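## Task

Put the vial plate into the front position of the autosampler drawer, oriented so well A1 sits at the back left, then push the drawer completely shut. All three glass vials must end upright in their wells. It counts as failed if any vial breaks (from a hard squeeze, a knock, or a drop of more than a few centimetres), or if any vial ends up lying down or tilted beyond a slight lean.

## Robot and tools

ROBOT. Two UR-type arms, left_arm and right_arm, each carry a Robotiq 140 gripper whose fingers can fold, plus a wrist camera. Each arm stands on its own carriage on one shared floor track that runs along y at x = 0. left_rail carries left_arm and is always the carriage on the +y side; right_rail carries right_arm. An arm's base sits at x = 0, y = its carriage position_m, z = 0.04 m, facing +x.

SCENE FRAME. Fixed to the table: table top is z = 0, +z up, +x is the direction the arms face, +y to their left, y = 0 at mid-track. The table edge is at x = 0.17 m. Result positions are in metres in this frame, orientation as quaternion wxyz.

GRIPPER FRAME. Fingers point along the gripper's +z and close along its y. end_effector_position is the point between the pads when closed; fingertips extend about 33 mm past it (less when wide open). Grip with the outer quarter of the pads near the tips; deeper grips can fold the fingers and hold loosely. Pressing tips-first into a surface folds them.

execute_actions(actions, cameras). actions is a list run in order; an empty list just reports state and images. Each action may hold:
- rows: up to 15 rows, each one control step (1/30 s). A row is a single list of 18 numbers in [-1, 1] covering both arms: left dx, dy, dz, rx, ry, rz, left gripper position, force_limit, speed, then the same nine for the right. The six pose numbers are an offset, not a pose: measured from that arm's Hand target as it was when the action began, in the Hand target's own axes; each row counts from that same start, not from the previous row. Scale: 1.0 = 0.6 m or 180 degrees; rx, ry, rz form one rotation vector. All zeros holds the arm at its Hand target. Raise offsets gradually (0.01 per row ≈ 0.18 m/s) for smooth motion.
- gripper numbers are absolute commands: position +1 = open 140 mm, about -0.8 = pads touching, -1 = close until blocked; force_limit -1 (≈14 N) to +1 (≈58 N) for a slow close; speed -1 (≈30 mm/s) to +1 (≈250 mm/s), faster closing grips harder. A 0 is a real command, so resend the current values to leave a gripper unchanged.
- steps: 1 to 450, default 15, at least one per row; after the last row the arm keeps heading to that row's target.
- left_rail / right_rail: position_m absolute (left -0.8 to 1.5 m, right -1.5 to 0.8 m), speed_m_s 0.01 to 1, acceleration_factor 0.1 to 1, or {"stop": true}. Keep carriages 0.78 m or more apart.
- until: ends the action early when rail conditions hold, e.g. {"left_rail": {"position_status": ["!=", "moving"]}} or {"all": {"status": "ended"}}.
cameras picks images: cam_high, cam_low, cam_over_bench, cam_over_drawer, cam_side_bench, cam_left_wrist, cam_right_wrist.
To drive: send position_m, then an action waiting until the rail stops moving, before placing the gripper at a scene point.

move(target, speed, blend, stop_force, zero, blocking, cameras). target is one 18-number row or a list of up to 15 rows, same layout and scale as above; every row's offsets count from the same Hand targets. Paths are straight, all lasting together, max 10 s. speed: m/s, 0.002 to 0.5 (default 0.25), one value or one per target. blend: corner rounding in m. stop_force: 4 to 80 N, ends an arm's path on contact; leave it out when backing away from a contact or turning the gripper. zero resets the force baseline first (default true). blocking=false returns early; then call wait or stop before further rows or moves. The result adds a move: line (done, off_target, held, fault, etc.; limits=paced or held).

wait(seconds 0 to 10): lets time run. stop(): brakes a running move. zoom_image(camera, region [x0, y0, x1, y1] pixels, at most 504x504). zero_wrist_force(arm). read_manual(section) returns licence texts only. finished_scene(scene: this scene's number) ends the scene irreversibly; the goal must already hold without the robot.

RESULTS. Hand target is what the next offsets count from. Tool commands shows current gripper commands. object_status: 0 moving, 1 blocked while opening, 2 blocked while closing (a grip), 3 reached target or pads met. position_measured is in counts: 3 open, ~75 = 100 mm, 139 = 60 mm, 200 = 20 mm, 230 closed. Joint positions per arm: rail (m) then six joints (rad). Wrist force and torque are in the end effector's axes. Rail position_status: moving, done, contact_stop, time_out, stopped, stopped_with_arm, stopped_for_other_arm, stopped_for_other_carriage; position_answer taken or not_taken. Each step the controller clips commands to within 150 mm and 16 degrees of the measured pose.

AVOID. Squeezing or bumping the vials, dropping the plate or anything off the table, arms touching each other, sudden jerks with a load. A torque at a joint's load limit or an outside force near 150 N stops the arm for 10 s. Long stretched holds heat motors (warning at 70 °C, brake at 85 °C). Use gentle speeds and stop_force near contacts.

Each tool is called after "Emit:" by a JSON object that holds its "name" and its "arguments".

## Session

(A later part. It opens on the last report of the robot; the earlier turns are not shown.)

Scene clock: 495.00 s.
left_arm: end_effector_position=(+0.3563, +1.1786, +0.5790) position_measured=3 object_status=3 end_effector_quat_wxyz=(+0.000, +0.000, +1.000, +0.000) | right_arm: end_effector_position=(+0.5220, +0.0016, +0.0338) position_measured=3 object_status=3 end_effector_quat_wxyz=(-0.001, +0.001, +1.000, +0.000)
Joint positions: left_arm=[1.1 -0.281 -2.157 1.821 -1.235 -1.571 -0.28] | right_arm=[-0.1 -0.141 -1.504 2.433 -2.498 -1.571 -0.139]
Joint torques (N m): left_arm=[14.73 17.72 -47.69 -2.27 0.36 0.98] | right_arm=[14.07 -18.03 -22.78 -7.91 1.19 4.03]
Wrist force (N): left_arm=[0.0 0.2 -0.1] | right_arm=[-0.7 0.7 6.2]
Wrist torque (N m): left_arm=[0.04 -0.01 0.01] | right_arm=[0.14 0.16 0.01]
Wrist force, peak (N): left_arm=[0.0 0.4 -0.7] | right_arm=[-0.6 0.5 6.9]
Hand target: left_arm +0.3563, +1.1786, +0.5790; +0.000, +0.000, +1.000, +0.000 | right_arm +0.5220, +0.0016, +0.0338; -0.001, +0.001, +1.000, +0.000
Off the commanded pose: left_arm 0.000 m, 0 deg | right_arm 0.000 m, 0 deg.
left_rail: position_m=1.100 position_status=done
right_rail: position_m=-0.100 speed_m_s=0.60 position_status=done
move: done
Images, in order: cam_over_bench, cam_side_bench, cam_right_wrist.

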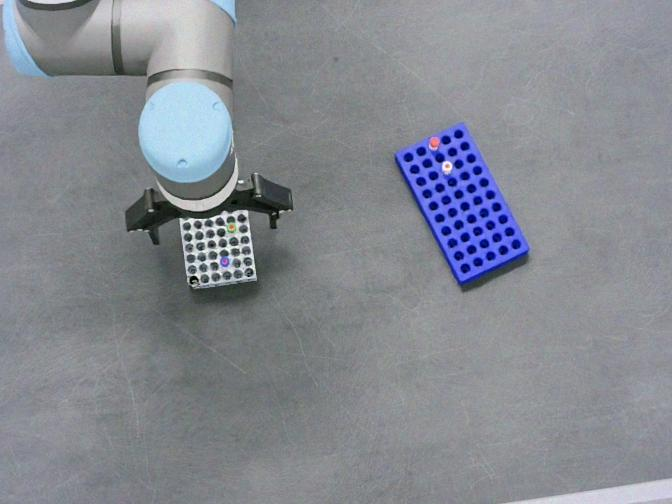

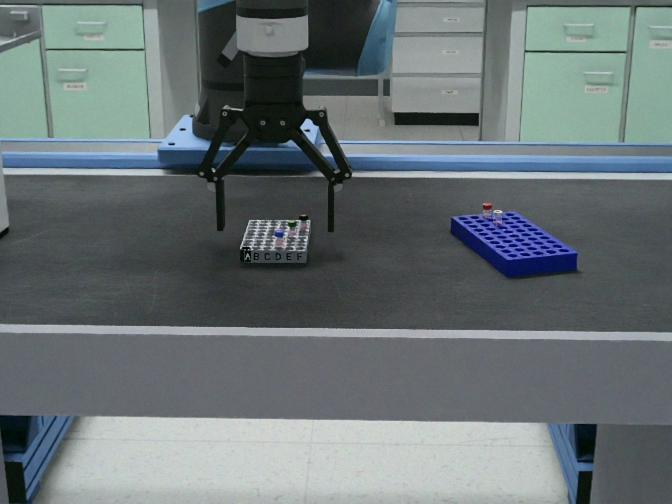

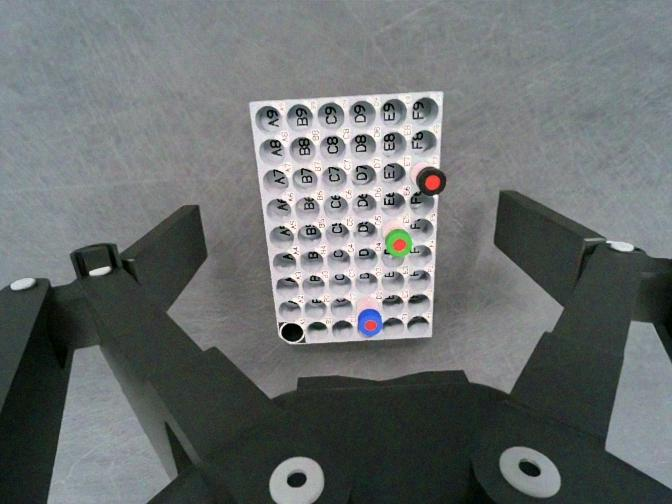

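Emit:
{"name": "move", "arguments": {"target": [0,0,0,0,0,0,1,1,1,0,0,0,0,0,0,-1,-0.3,-1], "cameras": ["cam_over_bench","cam_right_wrist","cam_side_bench"]}}

Emit:
{"name": "zoom_image", "arguments": {"camera": "cam_side_bench", "region": [180, 120, 380, 300]}}

Scene clock: 509.37 s.
left_arm: end_effector_position=(+0.3563, +1.1786, +0.5790) position_measured=3 object_status=3 end_effector_quat_wxyz=(+0.000, +0.000, +1.000, +0.000) | right_arm: end_effector_position=(+0.5220, +0.0016, +0.0338) position_measured=100 object_status=0 end_effector_quat_wxyz=(-0.001, +0.001, +1.000, +0.000)
Joint positions: left_arm=[1.1 -0.281 -2.157 1.821 -1.235 -1.571 -0.28] | right_arm=[-0.1 -0.141 -1.504 2.433 -2.498 -1.571 -0.139]
Joint torques (N m): left_arm=[14.15 16.92 -47.14 -2.45 -0.02 0.49] | right_arm=[11.77 -18.09 -24.94 -5.43 1.43 4.08]
Wrist force (N): left_arm=[0.1 0.0 -0.2] | right_arm=[0.8 0.9 -3.2]
Wrist torque (N m): left_arm=[0.01 -0.02 0.00] | right_arm=[0.22 0.19 -0.03]
Wrist force, peak (N): left_arm=[0.6 0.5 -0.6] | right_arm=[-0.5 0.9 6.8]
Hand target: left_arm +0.3563, +1.1786, +0.5790; +0.000, +0.000, +1.000, +0.000 | right_arm +0.5220, +0.0016, +0.0338; -0.001, +0.001, +1.000, +0.000
Off the commanded pose: left_arm 0.000 m, 0 deg | right_arm 0.000 m, 0 deg.
left_rail: position_m=1.100 position_status=done
right_rail: position_m=-0.100 speed_m_s=0.60 position_status=done
move: done
Images, in order: cam_over_bench, cam_side_bench, cam_right_wrist.

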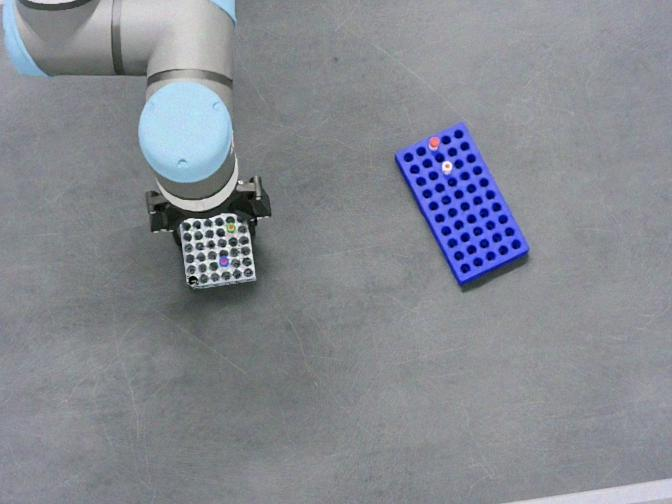

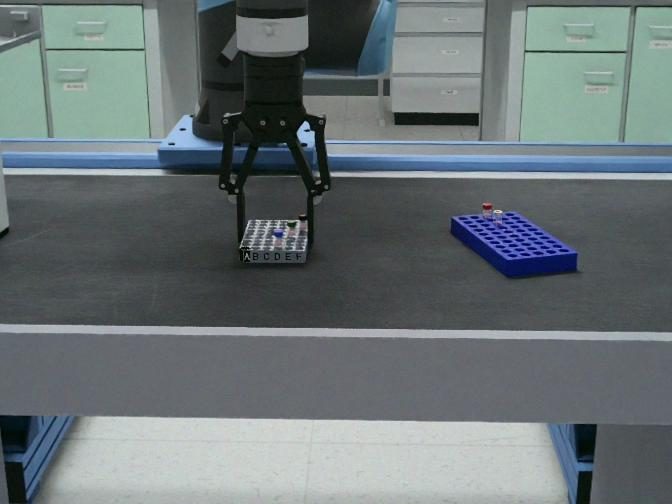

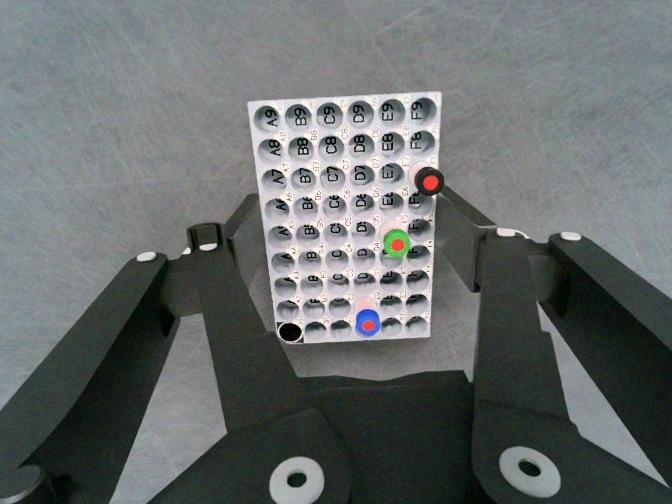

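Scaled by 2.520 from the camera's 672x504 image, which has a finer 960x720 frame.

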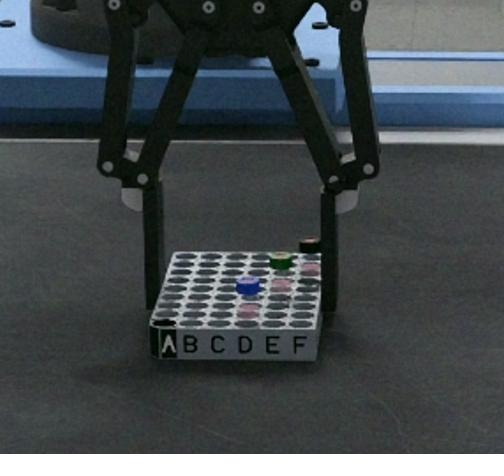

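Emit:
{"name": "move", "arguments": {"target": [[0,0,0,0,0,0,1,1,1,0,0,0,0,0,0,0.35,-0.3,-1],[0,0,0,0,0,0,1,1,1,0,0,-0.0117,0,0,0,0.35,-0.3,-1],[0,0,0,0,0,0,1,1,1,0,0,-0.0117,0,0,0,-1,-0.3,-1]], "cameras": [], "speed": 0.05}}

Emit:
{"name": "wait", "arguments": {"seconds": 1, "cameras": ["cam_side_bench","cam_right_wrist"]}}

Emit:
{"name": "zoom_image", "arguments": {"camera": "cam_side_bench", "region": [200, 170, 360, 290]}}

Scene clock: 522.07 s.
left_arm: end_effector_position=(+0.3563, +1.1786, +0.5790) position_measured=3 object_status=3 end_effector_quat_wxyz=(+0.000, +0.000, +1.000, +0.000) | right_arm: end_effector_position=(+0.5221, +0.0016, +0.0408) position_measured=100 object_status=0 end_effector_quat_wxyz=(+0.000, +0.001, +1.000, +0.000)
Joint positions: left_arm=[1.1 -0.281 -2.157 1.821 -1.235 -1.571 -0.28] | right_arm=[-0.1 -0.141 -1.518 2.428 -2.479 -1.571 -0.139]
Joint torques (N m): left_arm=[15.48 19.07 -46.77 -2.42 0.35 0.94] | right_arm=[14.35 -45.59 -35.86 -1.75 1.32 3.75]
Wrist force (N): left_arm=[0.1 0.1 0.2] | right_arm=[0.9 0.5 -0.9]
Wrist torque (N m): left_arm=[0.02 -0.02 0.00] | right_arm=[0.13 0.17 -0.02]
Wrist force, peak (N): left_arm=[-0.6 0.5 0.0] | right_arm=[-1.1 0.6 6.6]
Hand target: left_arm +0.3563, +1.1786, +0.5790; +0.000, +0.000, +1.000, +0.000 | right_arm +0.5220, +0.0016, +0.0408; -0.001, +0.001, +1.000, +0.000
Off the commanded pose: left_arm 0.000 m, 0 deg | right_arm 0.000 m, 0 deg.
left_rail: position_m=1.100 position_status=done
right_rail: position_m=-0.100 speed_m_s=0.60 position_status=done
move: done

Scene clock: 523.07 s.
left_arm: end_effector_position=(+0.3563, +1.1786, +0.5790) position_measured=3 object_status=3 end_effector_quat_wxyz=(+0.000, +0.000, +1.000, +0.000) | right_arm: end_effector_position=(+0.5220, +0.0016, +0.0408) position_measured=100 object_status=2 end_effector_quat_wxyz=(+0.000, +0.001, +1.000, +0.000)
Joint positions: left_arm=[1.1 -0.281 -2.157 1.821 -1.235 -1.571 -0.281] | right_arm=[-0.1 -0.141 -1.518 2.428 -2.479 -1.571 -0.139]
Joint torques (N m): left_arm=[13.45 16.22 -46.96 -2.56 -0.02 0.99] | right_arm=[16.36 -38.62 -28.05 -1.67 1.23 3.3]
Wrist force (N): left_arm=[0.1 0.3 -0.3] | right_arm=[0.9 0.8 -0.7]
Wrist torque (N m): left_arm=[0.08 -0.02 0.00] | right_arm=[0.25 0.13 -0.02]
Wrist force, peak (N): left_arm=[-0.1 0.4 -0.5] | right_arm=[1.0 0.7 -1.2]
Hand target: left_arm +0.3563, +1.1786, +0.5790; +0.000, +0.000, +1.000, +0.000 | right_arm +0.5220, +0.0016, +0.0408; -0.001, +0.001, +1.000, +0.000
Tool commands: left_gripper/position=+1.0 left_gripper/force_limit=+1.0 left_gripper/speed=+1.0 right_gripper/position=-1.0 right_gripper/force_limit=-0.3 right_gripper/speed=-1.0
Off the commanded pose: left_arm 0.000 m, 0 deg | right_arm 0.000 m, 0 deg.
left_rail: position_m=1.100 position_status=done
right_rail: position_m=-0.100 speed_m_s=0.60 position_status=done
wait: 1.00 s
Images, in order: cam_side_bench, cam_right_wrist.

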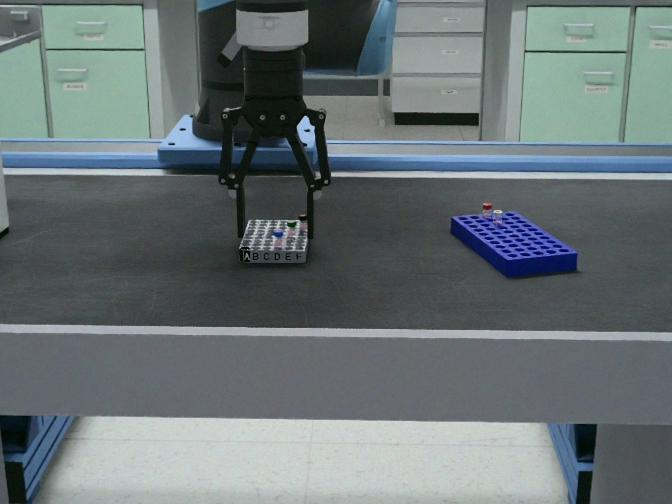

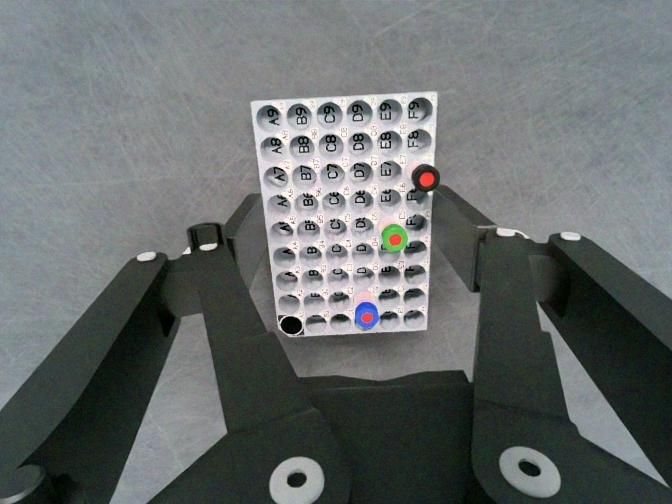

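Scaled by 3.150 from the camera's 672x504 image, which has a finer 960x720 frame.

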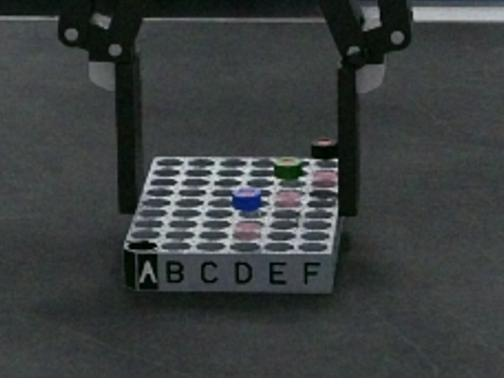

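Emit:
{"name": "move", "arguments": {"target": [0,0,0,0,0,0,1,1,1,0,0,-0.067,0,0,0,-1,-0.3,-1], "cameras": ["cam_side_bench","cam_right_wrist"], "speed": 0.06}}

Emit:
{"name": "zoom_image", "arguments": {"camera": "cam_side_bench", "region": [200, 170, 360, 290]}}

Scene clock: 537.50 s.
left_arm: end_effector_position=(+0.3563, +1.1786, +0.5790) position_measured=3 object_status=3 end_effector_quat_wxyz=(+0.000, +0.000, +1.000, +0.000) | right_arm: end_effector_position=(+0.5221, +0.0017, +0.0808) position_measured=100 object_status=2 end_effector_quat_wxyz=(-0.001, +0.001, +1.000, +0.000)
Joint positions: left_arm=[1.1 -0.281 -2.157 1.821 -1.235 -1.571 -0.28] | right_arm=[-0.1 -0.141 -1.593 2.397 -2.374 -1.571 -0.139]
Joint torques (N m): left_arm=[16.02 17.51 -47.38 -2.83 0.02 0.95] | right_arm=[-4.05 -45.23 -43.02 -1.97 0.09 0.51]
Wrist force (N): left_arm=[0.1 0.3 0.1] | right_arm=[-0.7 0.6 6.8]
Wrist torque (N m): left_arm=[0.08 -0.01 0.01] | right_arm=[0.12 0.15 0.03]
Wrist force, peak (N): left_arm=[-0.3 0.4 -0.5] | right_arm=[-0.4 0.7 7.4]
Hand target: left_arm +0.3563, +1.1786, +0.5790; +0.000, +0.000, +1.000, +0.000 | right_arm +0.5221, +0.0016, +0.0810; -0.001, +0.001, +1.000, +0.000
Off the commanded pose: left_arm 0.000 m, 0 deg | right_arm 0.000 m, 0 deg.
left_rail: position_m=1.100 position_status=done
right_rail: position_m=-0.100 speed_m_s=0.60 position_status=done
move: done
Images, in order: cam_side_bench, cam_right_wrist.

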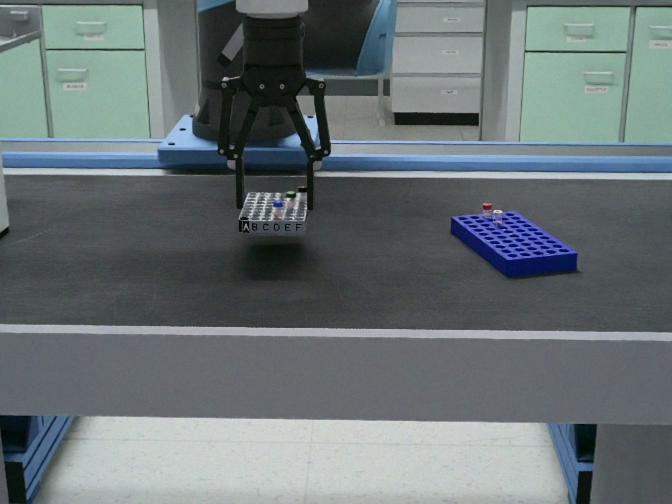

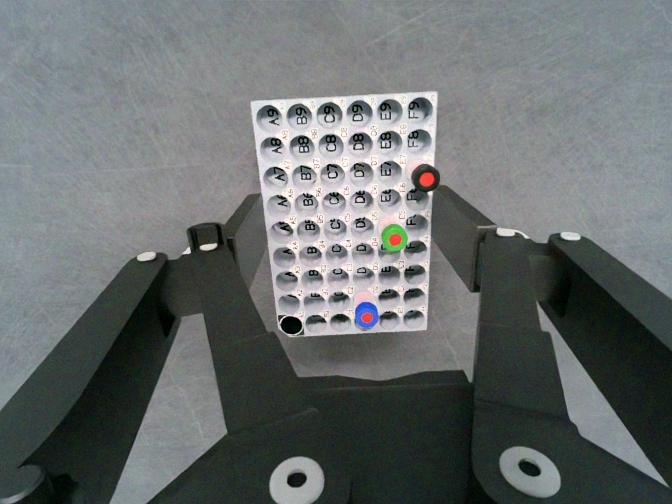

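Scaled by 3.150 from the camera's 672x504 image, which has a finer 960x720 frame.

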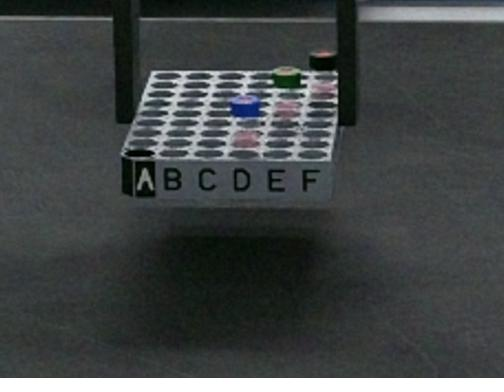

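Emit:
{"name": "move", "arguments": {"target": [[0,0,0,0,0,0,1,1,1,0.28,0,-0.532,0,0,-0.2,-1,-0.3,-1],[0,0,0,0,0,0,1,1,1,0.370,-0.768,-0.532,0,0,-0.483,-1,-0.3,-1]], "cameras": ["cam_over_drawer","cam_right_wrist","cam_side_bench"], "speed": 0.18, "blend": 0.05}}

Emit:
{"name": "zoom_image", "arguments": {"camera": "cam_right_wrist", "region": [170, 50, 530, 400]}}

Scene clock: 577.77 s.
left_arm: end_effector_position=(+0.3563, +1.1786, +0.5790) position_measured=3 object_status=3 end_effector_quat_wxyz=(+0.000, +0.000, +1.000, +0.000) | right_arm: end_effector_position=(+0.2995, -0.4585, +0.4007) position_measured=100 object_status=2 end_effector_quat_wxyz=(+0.001, +0.687, -0.726, +0.000)
Joint positions: left_arm=[1.1 -0.281 -2.157 1.821 -1.235 -1.571 -0.281] | right_arm=[-0.1 -1.256 -2.003 2.066 -1.634 -1.572 -2.771]
Joint torques (N m): left_arm=[17.6 18.68 -45.97 -2.71 -0.32 0.71] | right_arm=[-15.61 6.45 -56.15 -7.93 1.69 -3.91]
Wrist force (N): left_arm=[0.1 0.2 0.1] | right_arm=[-0.6 0.5 6.2]
Wrist torque (N m): left_arm=[0.05 -0.01 0.00] | right_arm=[0.11 0.14 0.00]
Wrist force, peak (N): left_arm=[0.0 0.6 -0.8] | right_arm=[-1.7 0.4 8.6]
Hand target: left_arm +0.3563, +1.1786, +0.5790; +0.000, +0.000, +1.000, +0.000 | right_arm +0.2995, -0.4586, +0.4007; +0.001, +0.687, -0.726, +0.000
Off the commanded pose: left_arm 0.000 m, 0 deg | right_arm 0.000 m, 0 deg.
left_rail: position_m=1.100 position_status=done
right_rail: position_m=-0.100 speed_m_s=0.60 position_status=done
move: done
Images, in order: cam_over_drawer, cam_side_bench, cam_right_wrist.

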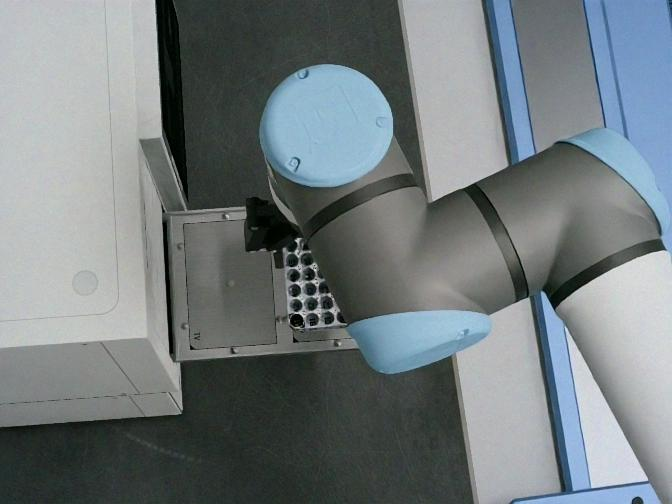

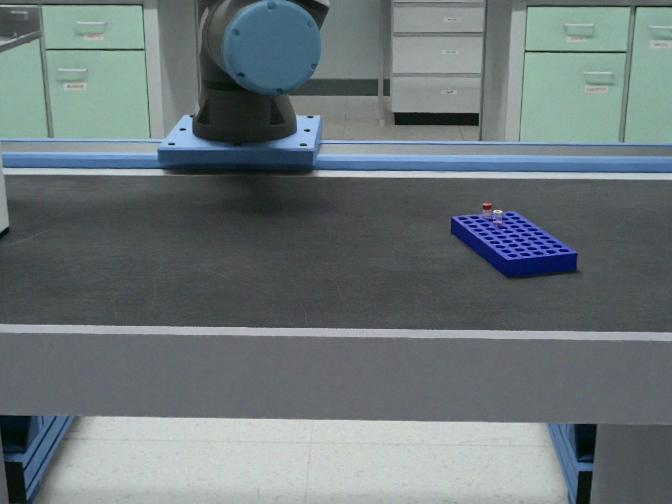

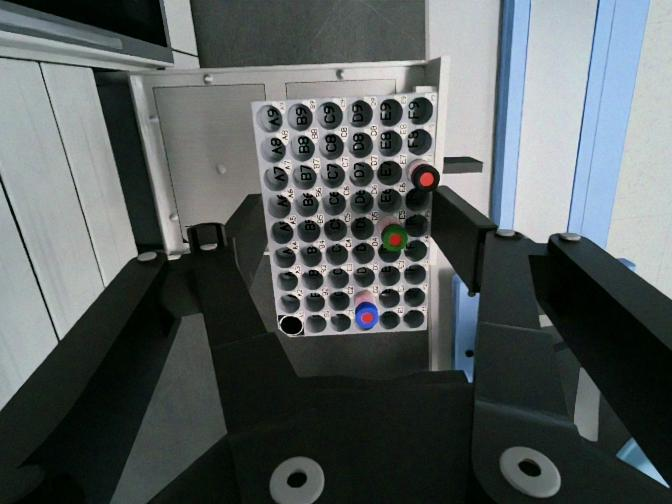

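Scaled by 1.400 from the camera's 672x504 image, which has a finer 960x720 frame.

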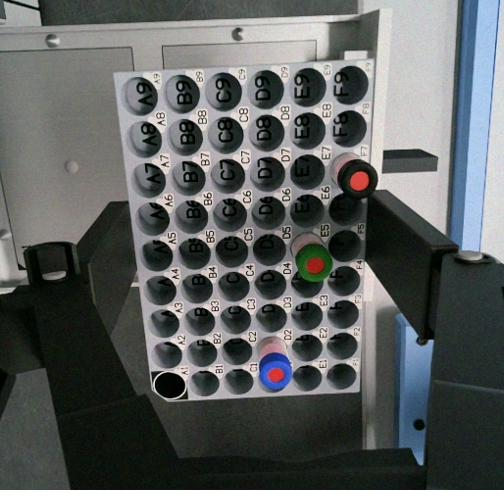

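Emit:
{"name": "move", "arguments": {"target": [0,0,0,0,0,0,1,1,1,0,0,0.12,0,0,0,-1,-0.3,-1], "cameras": ["cam_over_drawer","cam_right_wrist","cam_low"], "speed": 0.1}}

Emit:
{"name": "zoom_image", "arguments": {"camera": "cam_right_wrist", "region": [170, 50, 530, 400]}}

Emit:
{"name": "zoom_image", "arguments": {"camera": "cam_over_drawer", "region": [150, 170, 450, 395]}}

Scene clock: 605.57 s.
left_arm: end_effector_position=(+0.3563, +1.1786, +0.5790) position_measured=3 object_status=3 end_effector_quat_wxyz=(+0.000, +0.000, +1.000, +0.000) | right_arm: end_effector_position=(+0.2994, -0.4586, +0.3288) position_measured=100 object_status=2 end_effector_quat_wxyz=(+0.001, +0.687, -0.726, +0.000)
Joint positions: left_arm=[1.1 -0.281 -2.157 1.821 -1.235 -1.571 -0.281] | right_arm=[-0.1 -1.256 -1.985 2.183 -1.768 -1.572 -2.772]
Joint torques (N m): left_arm=[15.87 17.35 -45.91 -2.2 0.02 1.03] | right_arm=[9.6 3.33 -38.29 -8.36 1.51 1.8]
Wrist force (N): left_arm=[-0.4 -0.2 0.0] | right_arm=[-0.9 0.6 6.4]
Wrist torque (N m): left_arm=[-0.03 0.08 0.00] | right_arm=[0.11 0.21 0.01]
Wrist force, peak (N): left_arm=[0.1 0.3 -0.8] | right_arm=[-0.9 0.6 7.5]
Hand target: left_arm +0.3563, +1.1786, +0.5790; +0.000, +0.000, +1.000, +0.000 | right_arm +0.2994, -0.4586, +0.3287; +0.001, +0.687, -0.726, +0.000
Off the commanded pose: left_arm 0.000 m, 0 deg | right_arm 0.000 m, 0 deg.
left_rail: position_m=1.100 position_status=done
right_rail: position_m=-0.100 speed_m_s=0.60 position_status=done
move: done
Images, in order: cam_low, cam_over_drawer, cam_right_wrist.

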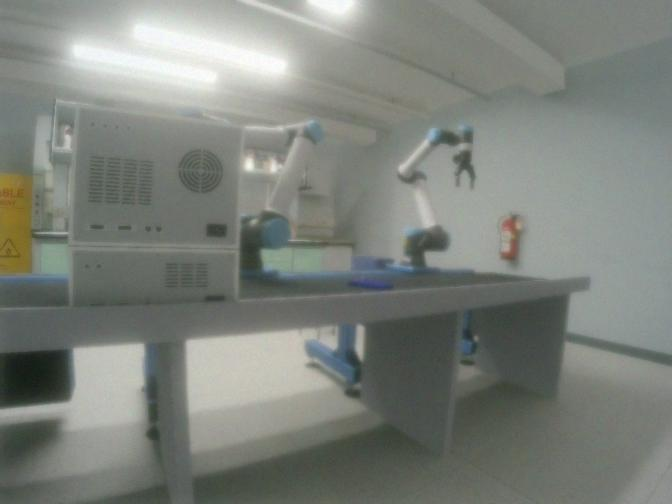

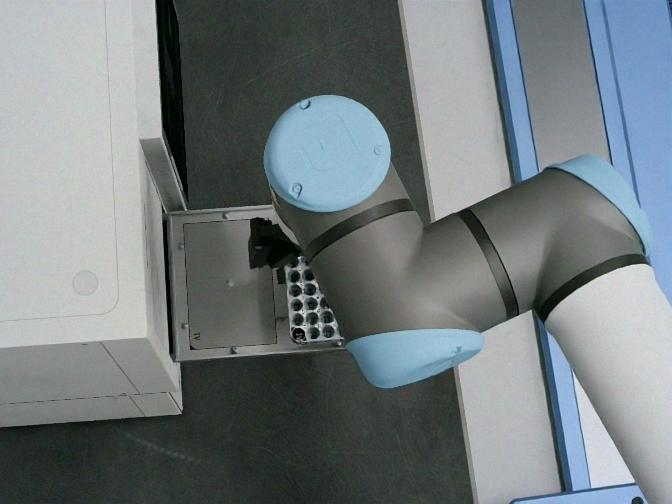

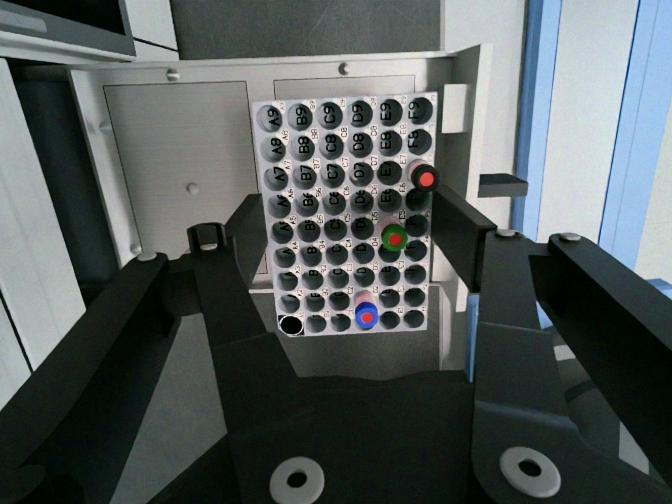

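Scaled by 1.400 from the camera's 672x504 image, which has a finer 960x720 frame.

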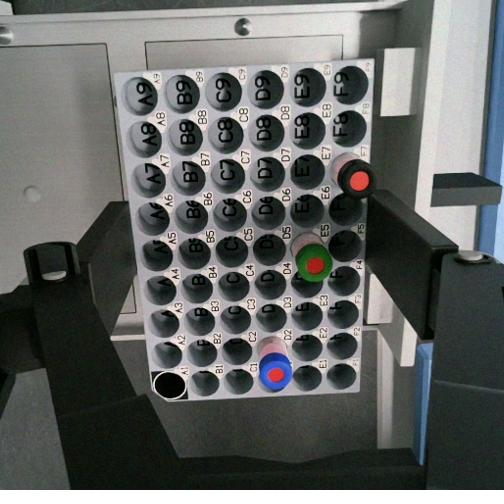

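Scaled by 1.680 from the camera's 672x504 image, which has a finer 960x720 frame.

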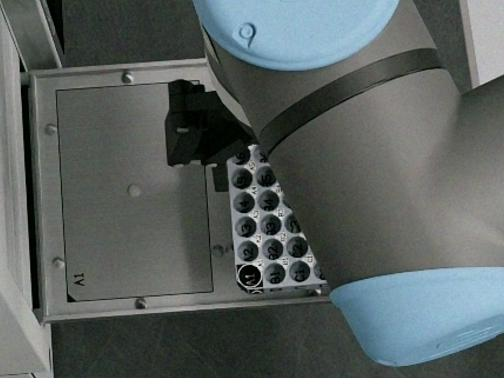

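Emit:
{"name": "move", "arguments": {"target": [0,0,0,0,0,0,1,1,1,0.0167,0.0020,0.033,0,0,0,-1,-0.3,-1], "cameras": ["cam_over_drawer","cam_right_wrist"], "speed": 0.05, "stop_force": 10}}

Emit:
{"name": "zoom_image", "arguments": {"camera": "cam_right_wrist", "region": [220, 40, 500, 290]}}

Emit:
{"name": "zoom_image", "arguments": {"camera": "cam_over_drawer", "region": [240, 240, 400, 370]}}

Scene clock: 667.63 s.
left_arm: end_effector_position=(+0.3563, +1.1786, +0.5790) position_measured=3 object_status=3 end_effector_quat_wxyz=(+0.000, +0.000, +1.000, +0.000) | right_arm: end_effector_position=(+0.2977, -0.4686, +0.3089) position_measured=100 object_status=2 end_effector_quat_wxyz=(+0.001, +0.687, -0.726, +0.000)
Joint positions: left_arm=[1.1 -0.281 -2.157 1.821 -1.235 -1.571 -0.281] | right_arm=[-0.1 -1.267 -1.963 2.206 -1.814 -1.572 -2.782]
Joint torques (N m): left_arm=[17.62 16.01 -45.6 -2.4 -0.2 1.14] | right_arm=[-16.82 4.71 -38.81 -8.33 -2.74 -3.65]
Wrist force (N): left_arm=[-0.1 0.4 0.1] | right_arm=[-1.0 0.3 7.0]
Wrist torque (N m): left_arm=[0.11 0.03 0.00] | right_arm=[0.06 0.23 0.00]
Wrist force, peak (N): left_arm=[-0.3 0.3 -0.7] | right_arm=[-0.4 0.9 7.2]
Hand target: left_arm +0.3563, +1.1786, +0.5790; +0.000, +0.000, +1.000, +0.000 | right_arm +0.2977, -0.4686, +0.3089; +0.001, +0.687, -0.726, +0.000
Off the commanded pose: left_arm 0.000 m, 0 deg | right_arm 0.000 m, 0 deg.
left_rail: position_m=1.100 position_status=done
right_rail: position_m=-0.100 speed_m_s=0.60 position_status=done
move: done
Images, in order: cam_over_drawer, cam_right_wrist.

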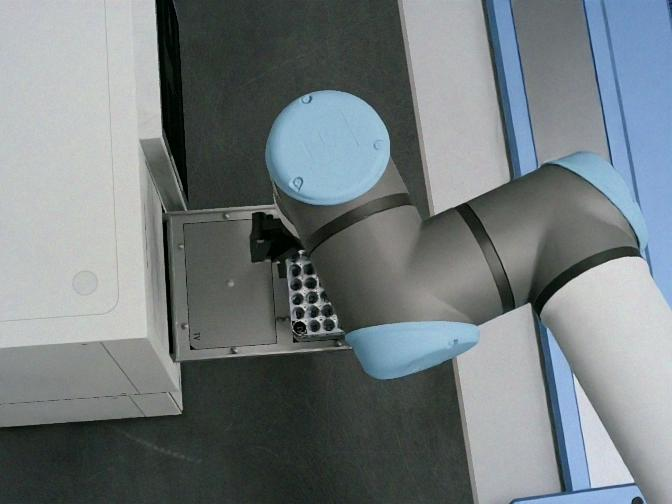

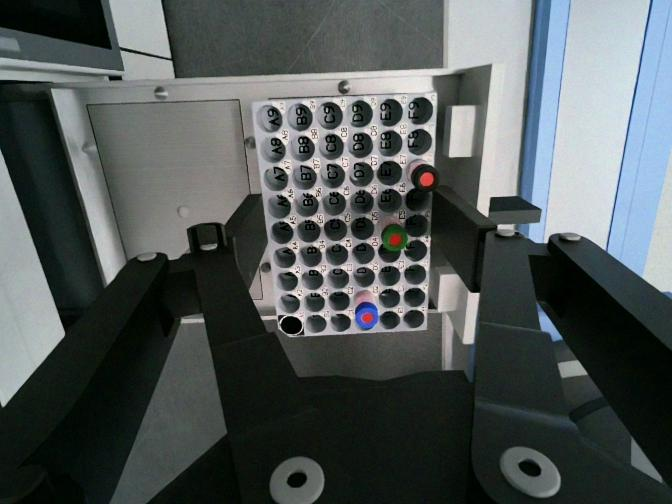

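Scaled by 1.800 from the camera's 672x504 image, which has a finer 960x720 frame.

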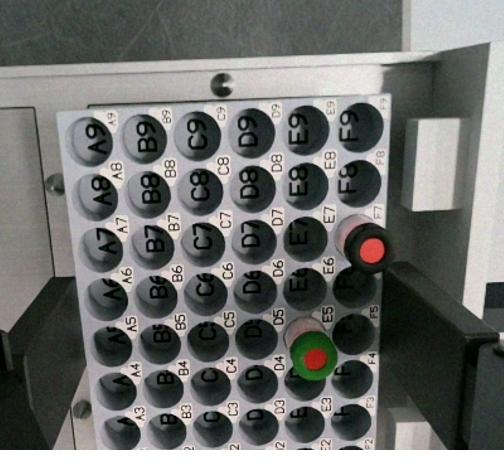

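Scaled by 3.150 from the camera's 672x504 image, which has a finer 960x720 frame.

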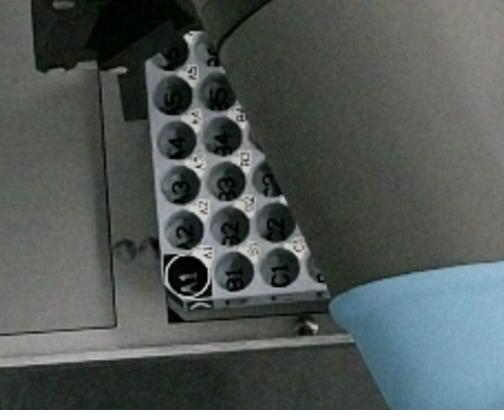

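Emit:
{"name": "move", "arguments": {"target": [0,0,0,0,0,0,1,1,1,0.0017,0.0017,0.0217,0,0,0,-1,-0.3,-1], "cameras": ["cam_over_drawer","cam_right_wrist"], "speed": 0.03, "stop_force": 8}}

Emit:
{"name": "zoom_image", "arguments": {"camera": "cam_right_wrist", "region": [220, 40, 500, 290]}}

Emit:
{"name": "zoom_image", "arguments": {"camera": "cam_over_drawer", "region": [240, 240, 400, 370]}}

Scene clock: 692.43 s.
left_arm: end_effector_position=(+0.3563, +1.1786, +0.5790) position_measured=3 object_status=3 end_effector_quat_wxyz=(+0.000, +0.000, +1.000, +0.000) | right_arm: end_effector_position=(+0.2966, -0.4695, +0.2958) position_measured=100 object_status=2 end_effector_quat_wxyz=(+0.001, +0.687, -0.726, +0.000)
Joint positions: left_arm=[1.1 -0.281 -2.157 1.821 -1.235 -1.571 -0.281] | right_arm=[-0.1 -1.27 -1.956 2.225 -1.841 -1.572 -2.785]
Joint torques (N m): left_arm=[17.7 18.8 -44.85 -2.28 0.53 0.93] | right_arm=[-16.79 3.81 -38.9 -8.21 -2.53 -3.65]
Wrist force (N): left_arm=[0.0 0.0 0.0] | right_arm=[-0.7 0.7 6.8]
Wrist torque (N m): left_arm=[0.01 -0.01 0.01] | right_arm=[0.15 0.17 0.00]
Wrist force, peak (N): left_arm=[-0.1 0.4 -0.7] | right_arm=[-1.2 0.9 7.3]
Hand target: left_arm +0.3563, +1.1786, +0.5790; +0.000, +0.000, +1.000, +0.000 | right_arm +0.2966, -0.4695, +0.2959; +0.001, +0.687, -0.726, +0.000
Off the commanded pose: left_arm 0.000 m, 0 deg | right_arm 0.000 m, 0 deg.
left_rail: position_m=1.100 position_status=done
right_rail: position_m=-0.100 speed_m_s=0.60 position_status=done
move: done
Images, in order: cam_over_drawer, cam_right_wrist.

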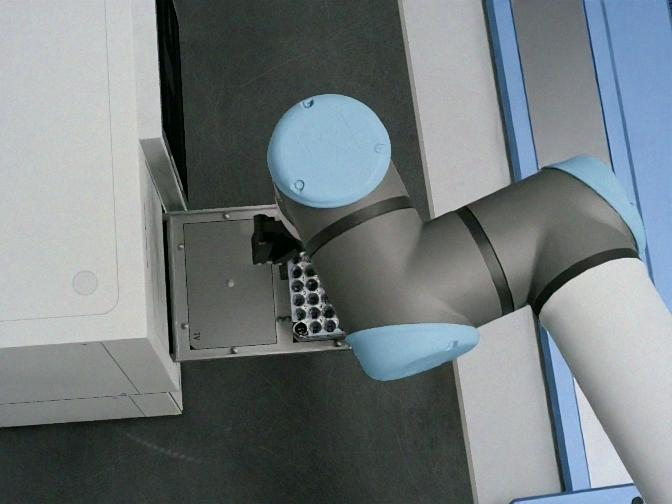

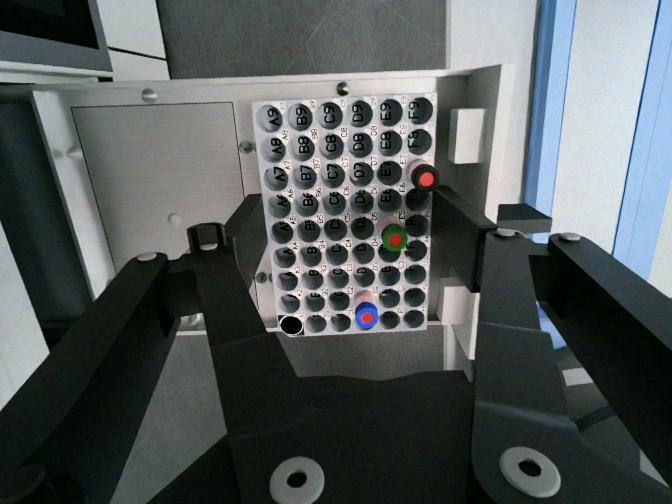

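Scaled by 1.800 from the camera's 672x504 image, which has a finer 960x720 frame.

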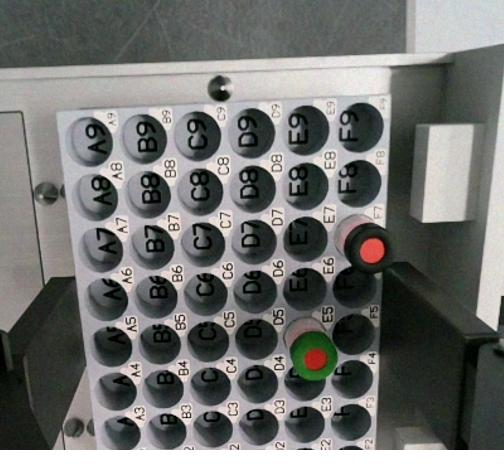

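Scaled by 3.150 from the camera's 672x504 image, which has a finer 960x720 frame.

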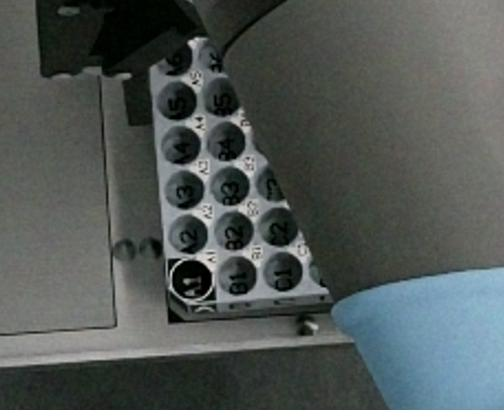

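Emit:
{"name": "move", "arguments": {"target": [0,0,0,0,0,0,1,1,1,-0.003,0,0,0,0,0.0062,-1,-0.3,-1], "cameras": ["cam_over_drawer","cam_right_wrist"], "speed": 0.03}}

Emit:
{"name": "zoom_image", "arguments": {"camera": "cam_right_wrist", "region": [220, 40, 500, 290]}}

Emit:
{"name": "zoom_image", "arguments": {"camera": "cam_over_drawer", "region": [240, 240, 400, 370]}}

Scene clock: 744.37 s.
left_arm: end_effector_position=(+0.3563, +1.1786, +0.5790) position_measured=3 object_status=3 end_effector_quat_wxyz=(+0.000, +0.000, +1.000, +0.000) | right_arm: end_effector_position=(+0.2967, -0.4678, +0.2958) position_measured=100 object_status=2 end_effector_quat_wxyz=(+0.001, +0.680, -0.733, +0.000)
Joint positions: left_arm=[1.1 -0.281 -2.157 1.821 -1.235 -1.571 -0.28] | right_arm=[-0.1 -1.269 -1.958 2.227 -1.839 -1.572 -2.765]
Joint torques (N m): left_arm=[18.71 17.24 -45.99 -2.43 0.11 0.84] | right_arm=[15.82 -27.47 -38.25 -2.02 -0.46 4.46]
Wrist force (N): left_arm=[0.0 -0.1 -0.1] | right_arm=[-0.9 0.5 7.0]
Wrist torque (N m): left_arm=[-0.01 0.00 0.00] | right_arm=[0.11 0.20 0.01]
Wrist force, peak (N): left_arm=[0.5 0.4 -0.5] | right_arm=[-0.9 0.9 7.2]
Hand target: left_arm +0.3563, +1.1786, +0.5790; +0.000, +0.000, +1.000, +0.000 | right_arm +0.2967, -0.4677, +0.2958; +0.001, +0.680, -0.733, +0.000
Off the commanded pose: left_arm 0.000 m, 0 deg | right_arm 0.000 m, 0 deg.
left_rail: position_m=1.100 position_status=done
right_rail: position_m=-0.100 speed_m_s=0.60 position_status=done
move: done
Images, in order: cam_over_drawer, cam_right_wrist.

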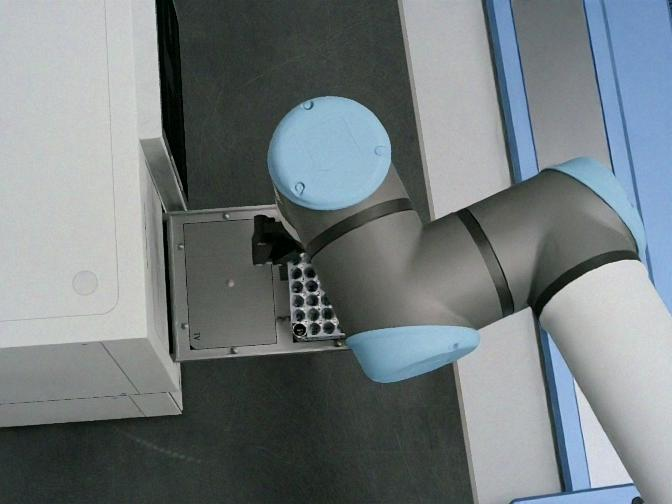

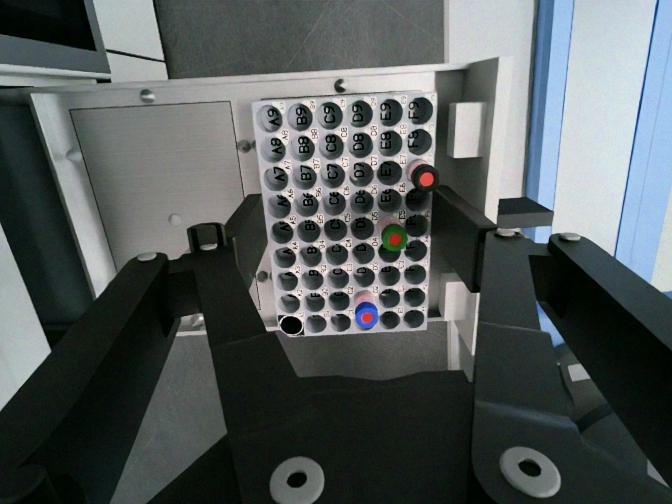

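Scaled by 1.800 from the camera's 672x504 image, which has a finer 960x720 frame.

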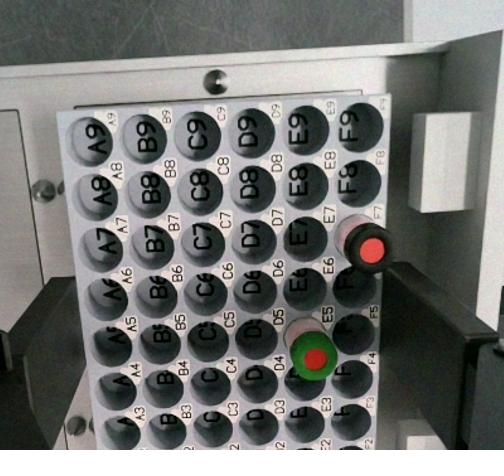

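Scaled by 3.150 from the camera's 672x504 image, which has a finer 960x720 frame.

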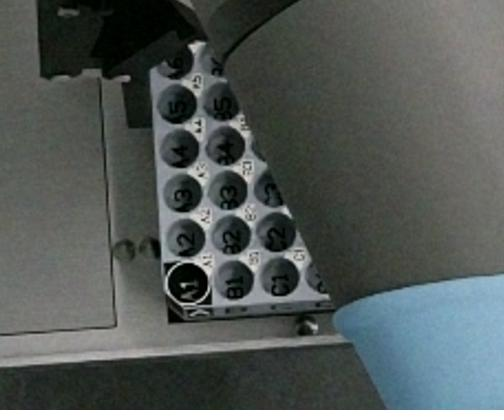

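Emit:
{"name": "move", "arguments": {"target": [0,0,0,0,0,0,1,1,1,0.0007,0,0.025,0,0,0,-1,-0.3,-1], "cameras": ["cam_over_drawer","cam_right_wrist"], "speed": 0.02, "stop_force": 6}}

Emit:
{"name": "zoom_image", "arguments": {"camera": "cam_right_wrist", "region": [220, 40, 500, 290]}}

Emit:
{"name": "zoom_image", "arguments": {"camera": "cam_over_drawer", "region": [240, 240, 400, 370]}}

Scene clock: 765.93 s.
left_arm: end_effector_position=(+0.3563, +1.1786, +0.5790) position_measured=3 object_status=3 end_effector_quat_wxyz=(+0.000, +0.000, +1.000, +0.000) | right_arm: end_effector_position=(+0.2966, -0.4681, +0.2828) position_measured=100 object_status=2 end_effector_quat_wxyz=(+0.001, +0.680, -0.733, +0.000)
Joint positions: left_arm=[1.1 -0.28 -2.157 1.821 -1.235 -1.571 -0.28] | right_arm=[-0.1 -1.269 -1.95 2.246 -1.867 -1.572 -2.765]
Joint torques (N m): left_arm=[18.69 14.58 -45.05 -2.41 -0.1 1.11] | right_arm=[-0.55 -28.31 -50.34 -0.56 1.77 -0.51]
Wrist force (N): left_arm=[0.0 0.4 -0.1] | right_arm=[4.9 0.7 5.7]
Wrist torque (N m): left_arm=[0.11 0.01 0.01] | right_arm=[0.17 0.21 0.00]
Wrist force, peak (N): left_arm=[0.6 0.3 -0.3] | right_arm=[7.6 0.9 4.4]
Hand target: left_arm +0.3563, +1.1786, +0.5790; +0.000, +0.000, +1.000, +0.000 | right_arm +0.2966, -0.4681, +0.2828; +0.001, +0.680, -0.733, +0.000 (not the last commanded pose)
Off the commanded pose: left_arm 0.000 m, 0 deg | right_arm 0.002 m, 0 deg.
left_rail: position_m=1.100 position_status=done
right_rail: position_m=-0.100 speed_m_s=0.60 position_status=done
move: contact (right_arm)
Images, in order: cam_over_drawer, cam_right_wrist.

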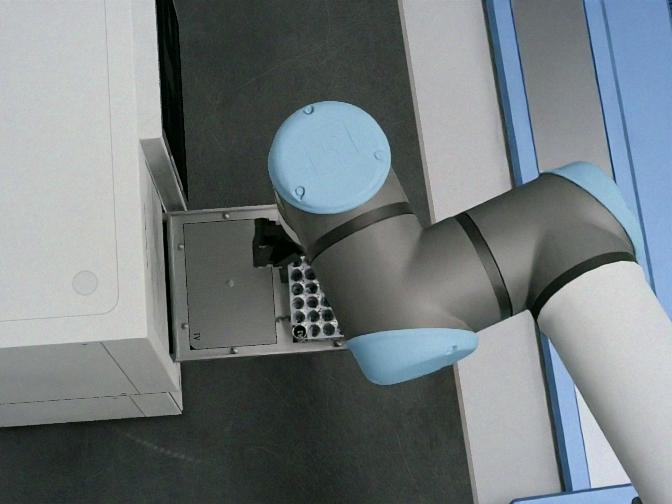

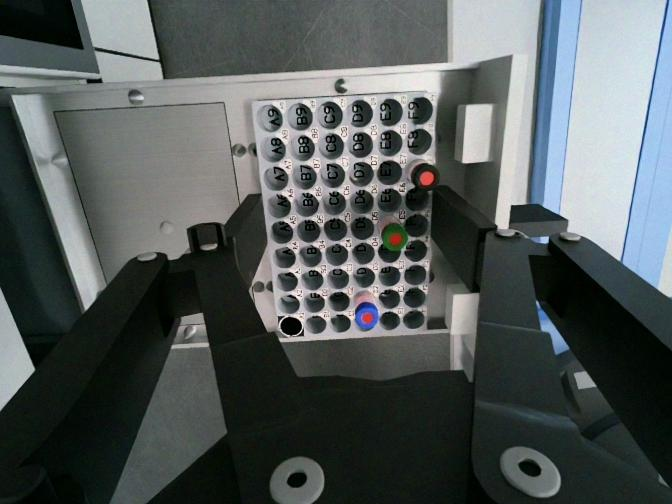

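Scaled by 1.800 from the camera's 672x504 image, which has a finer 960x720 frame.

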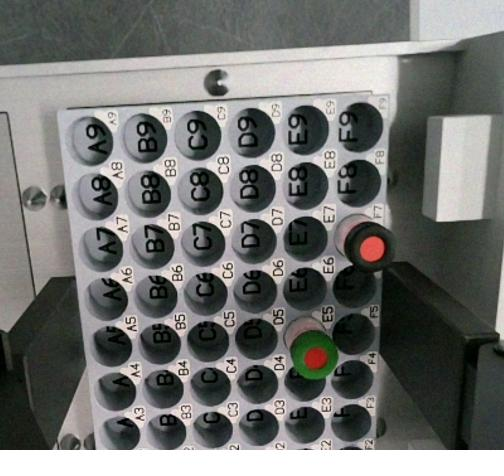

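Scaled by 3.150 from the camera's 672x504 image, which has a finer 960x720 frame.

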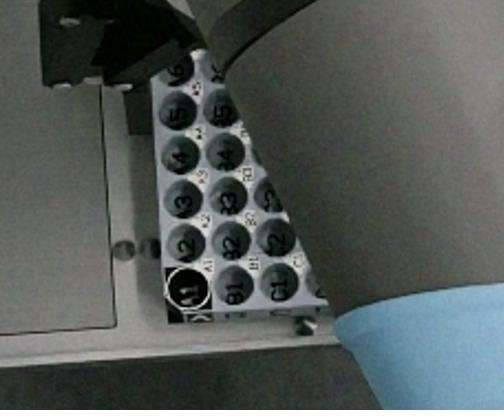

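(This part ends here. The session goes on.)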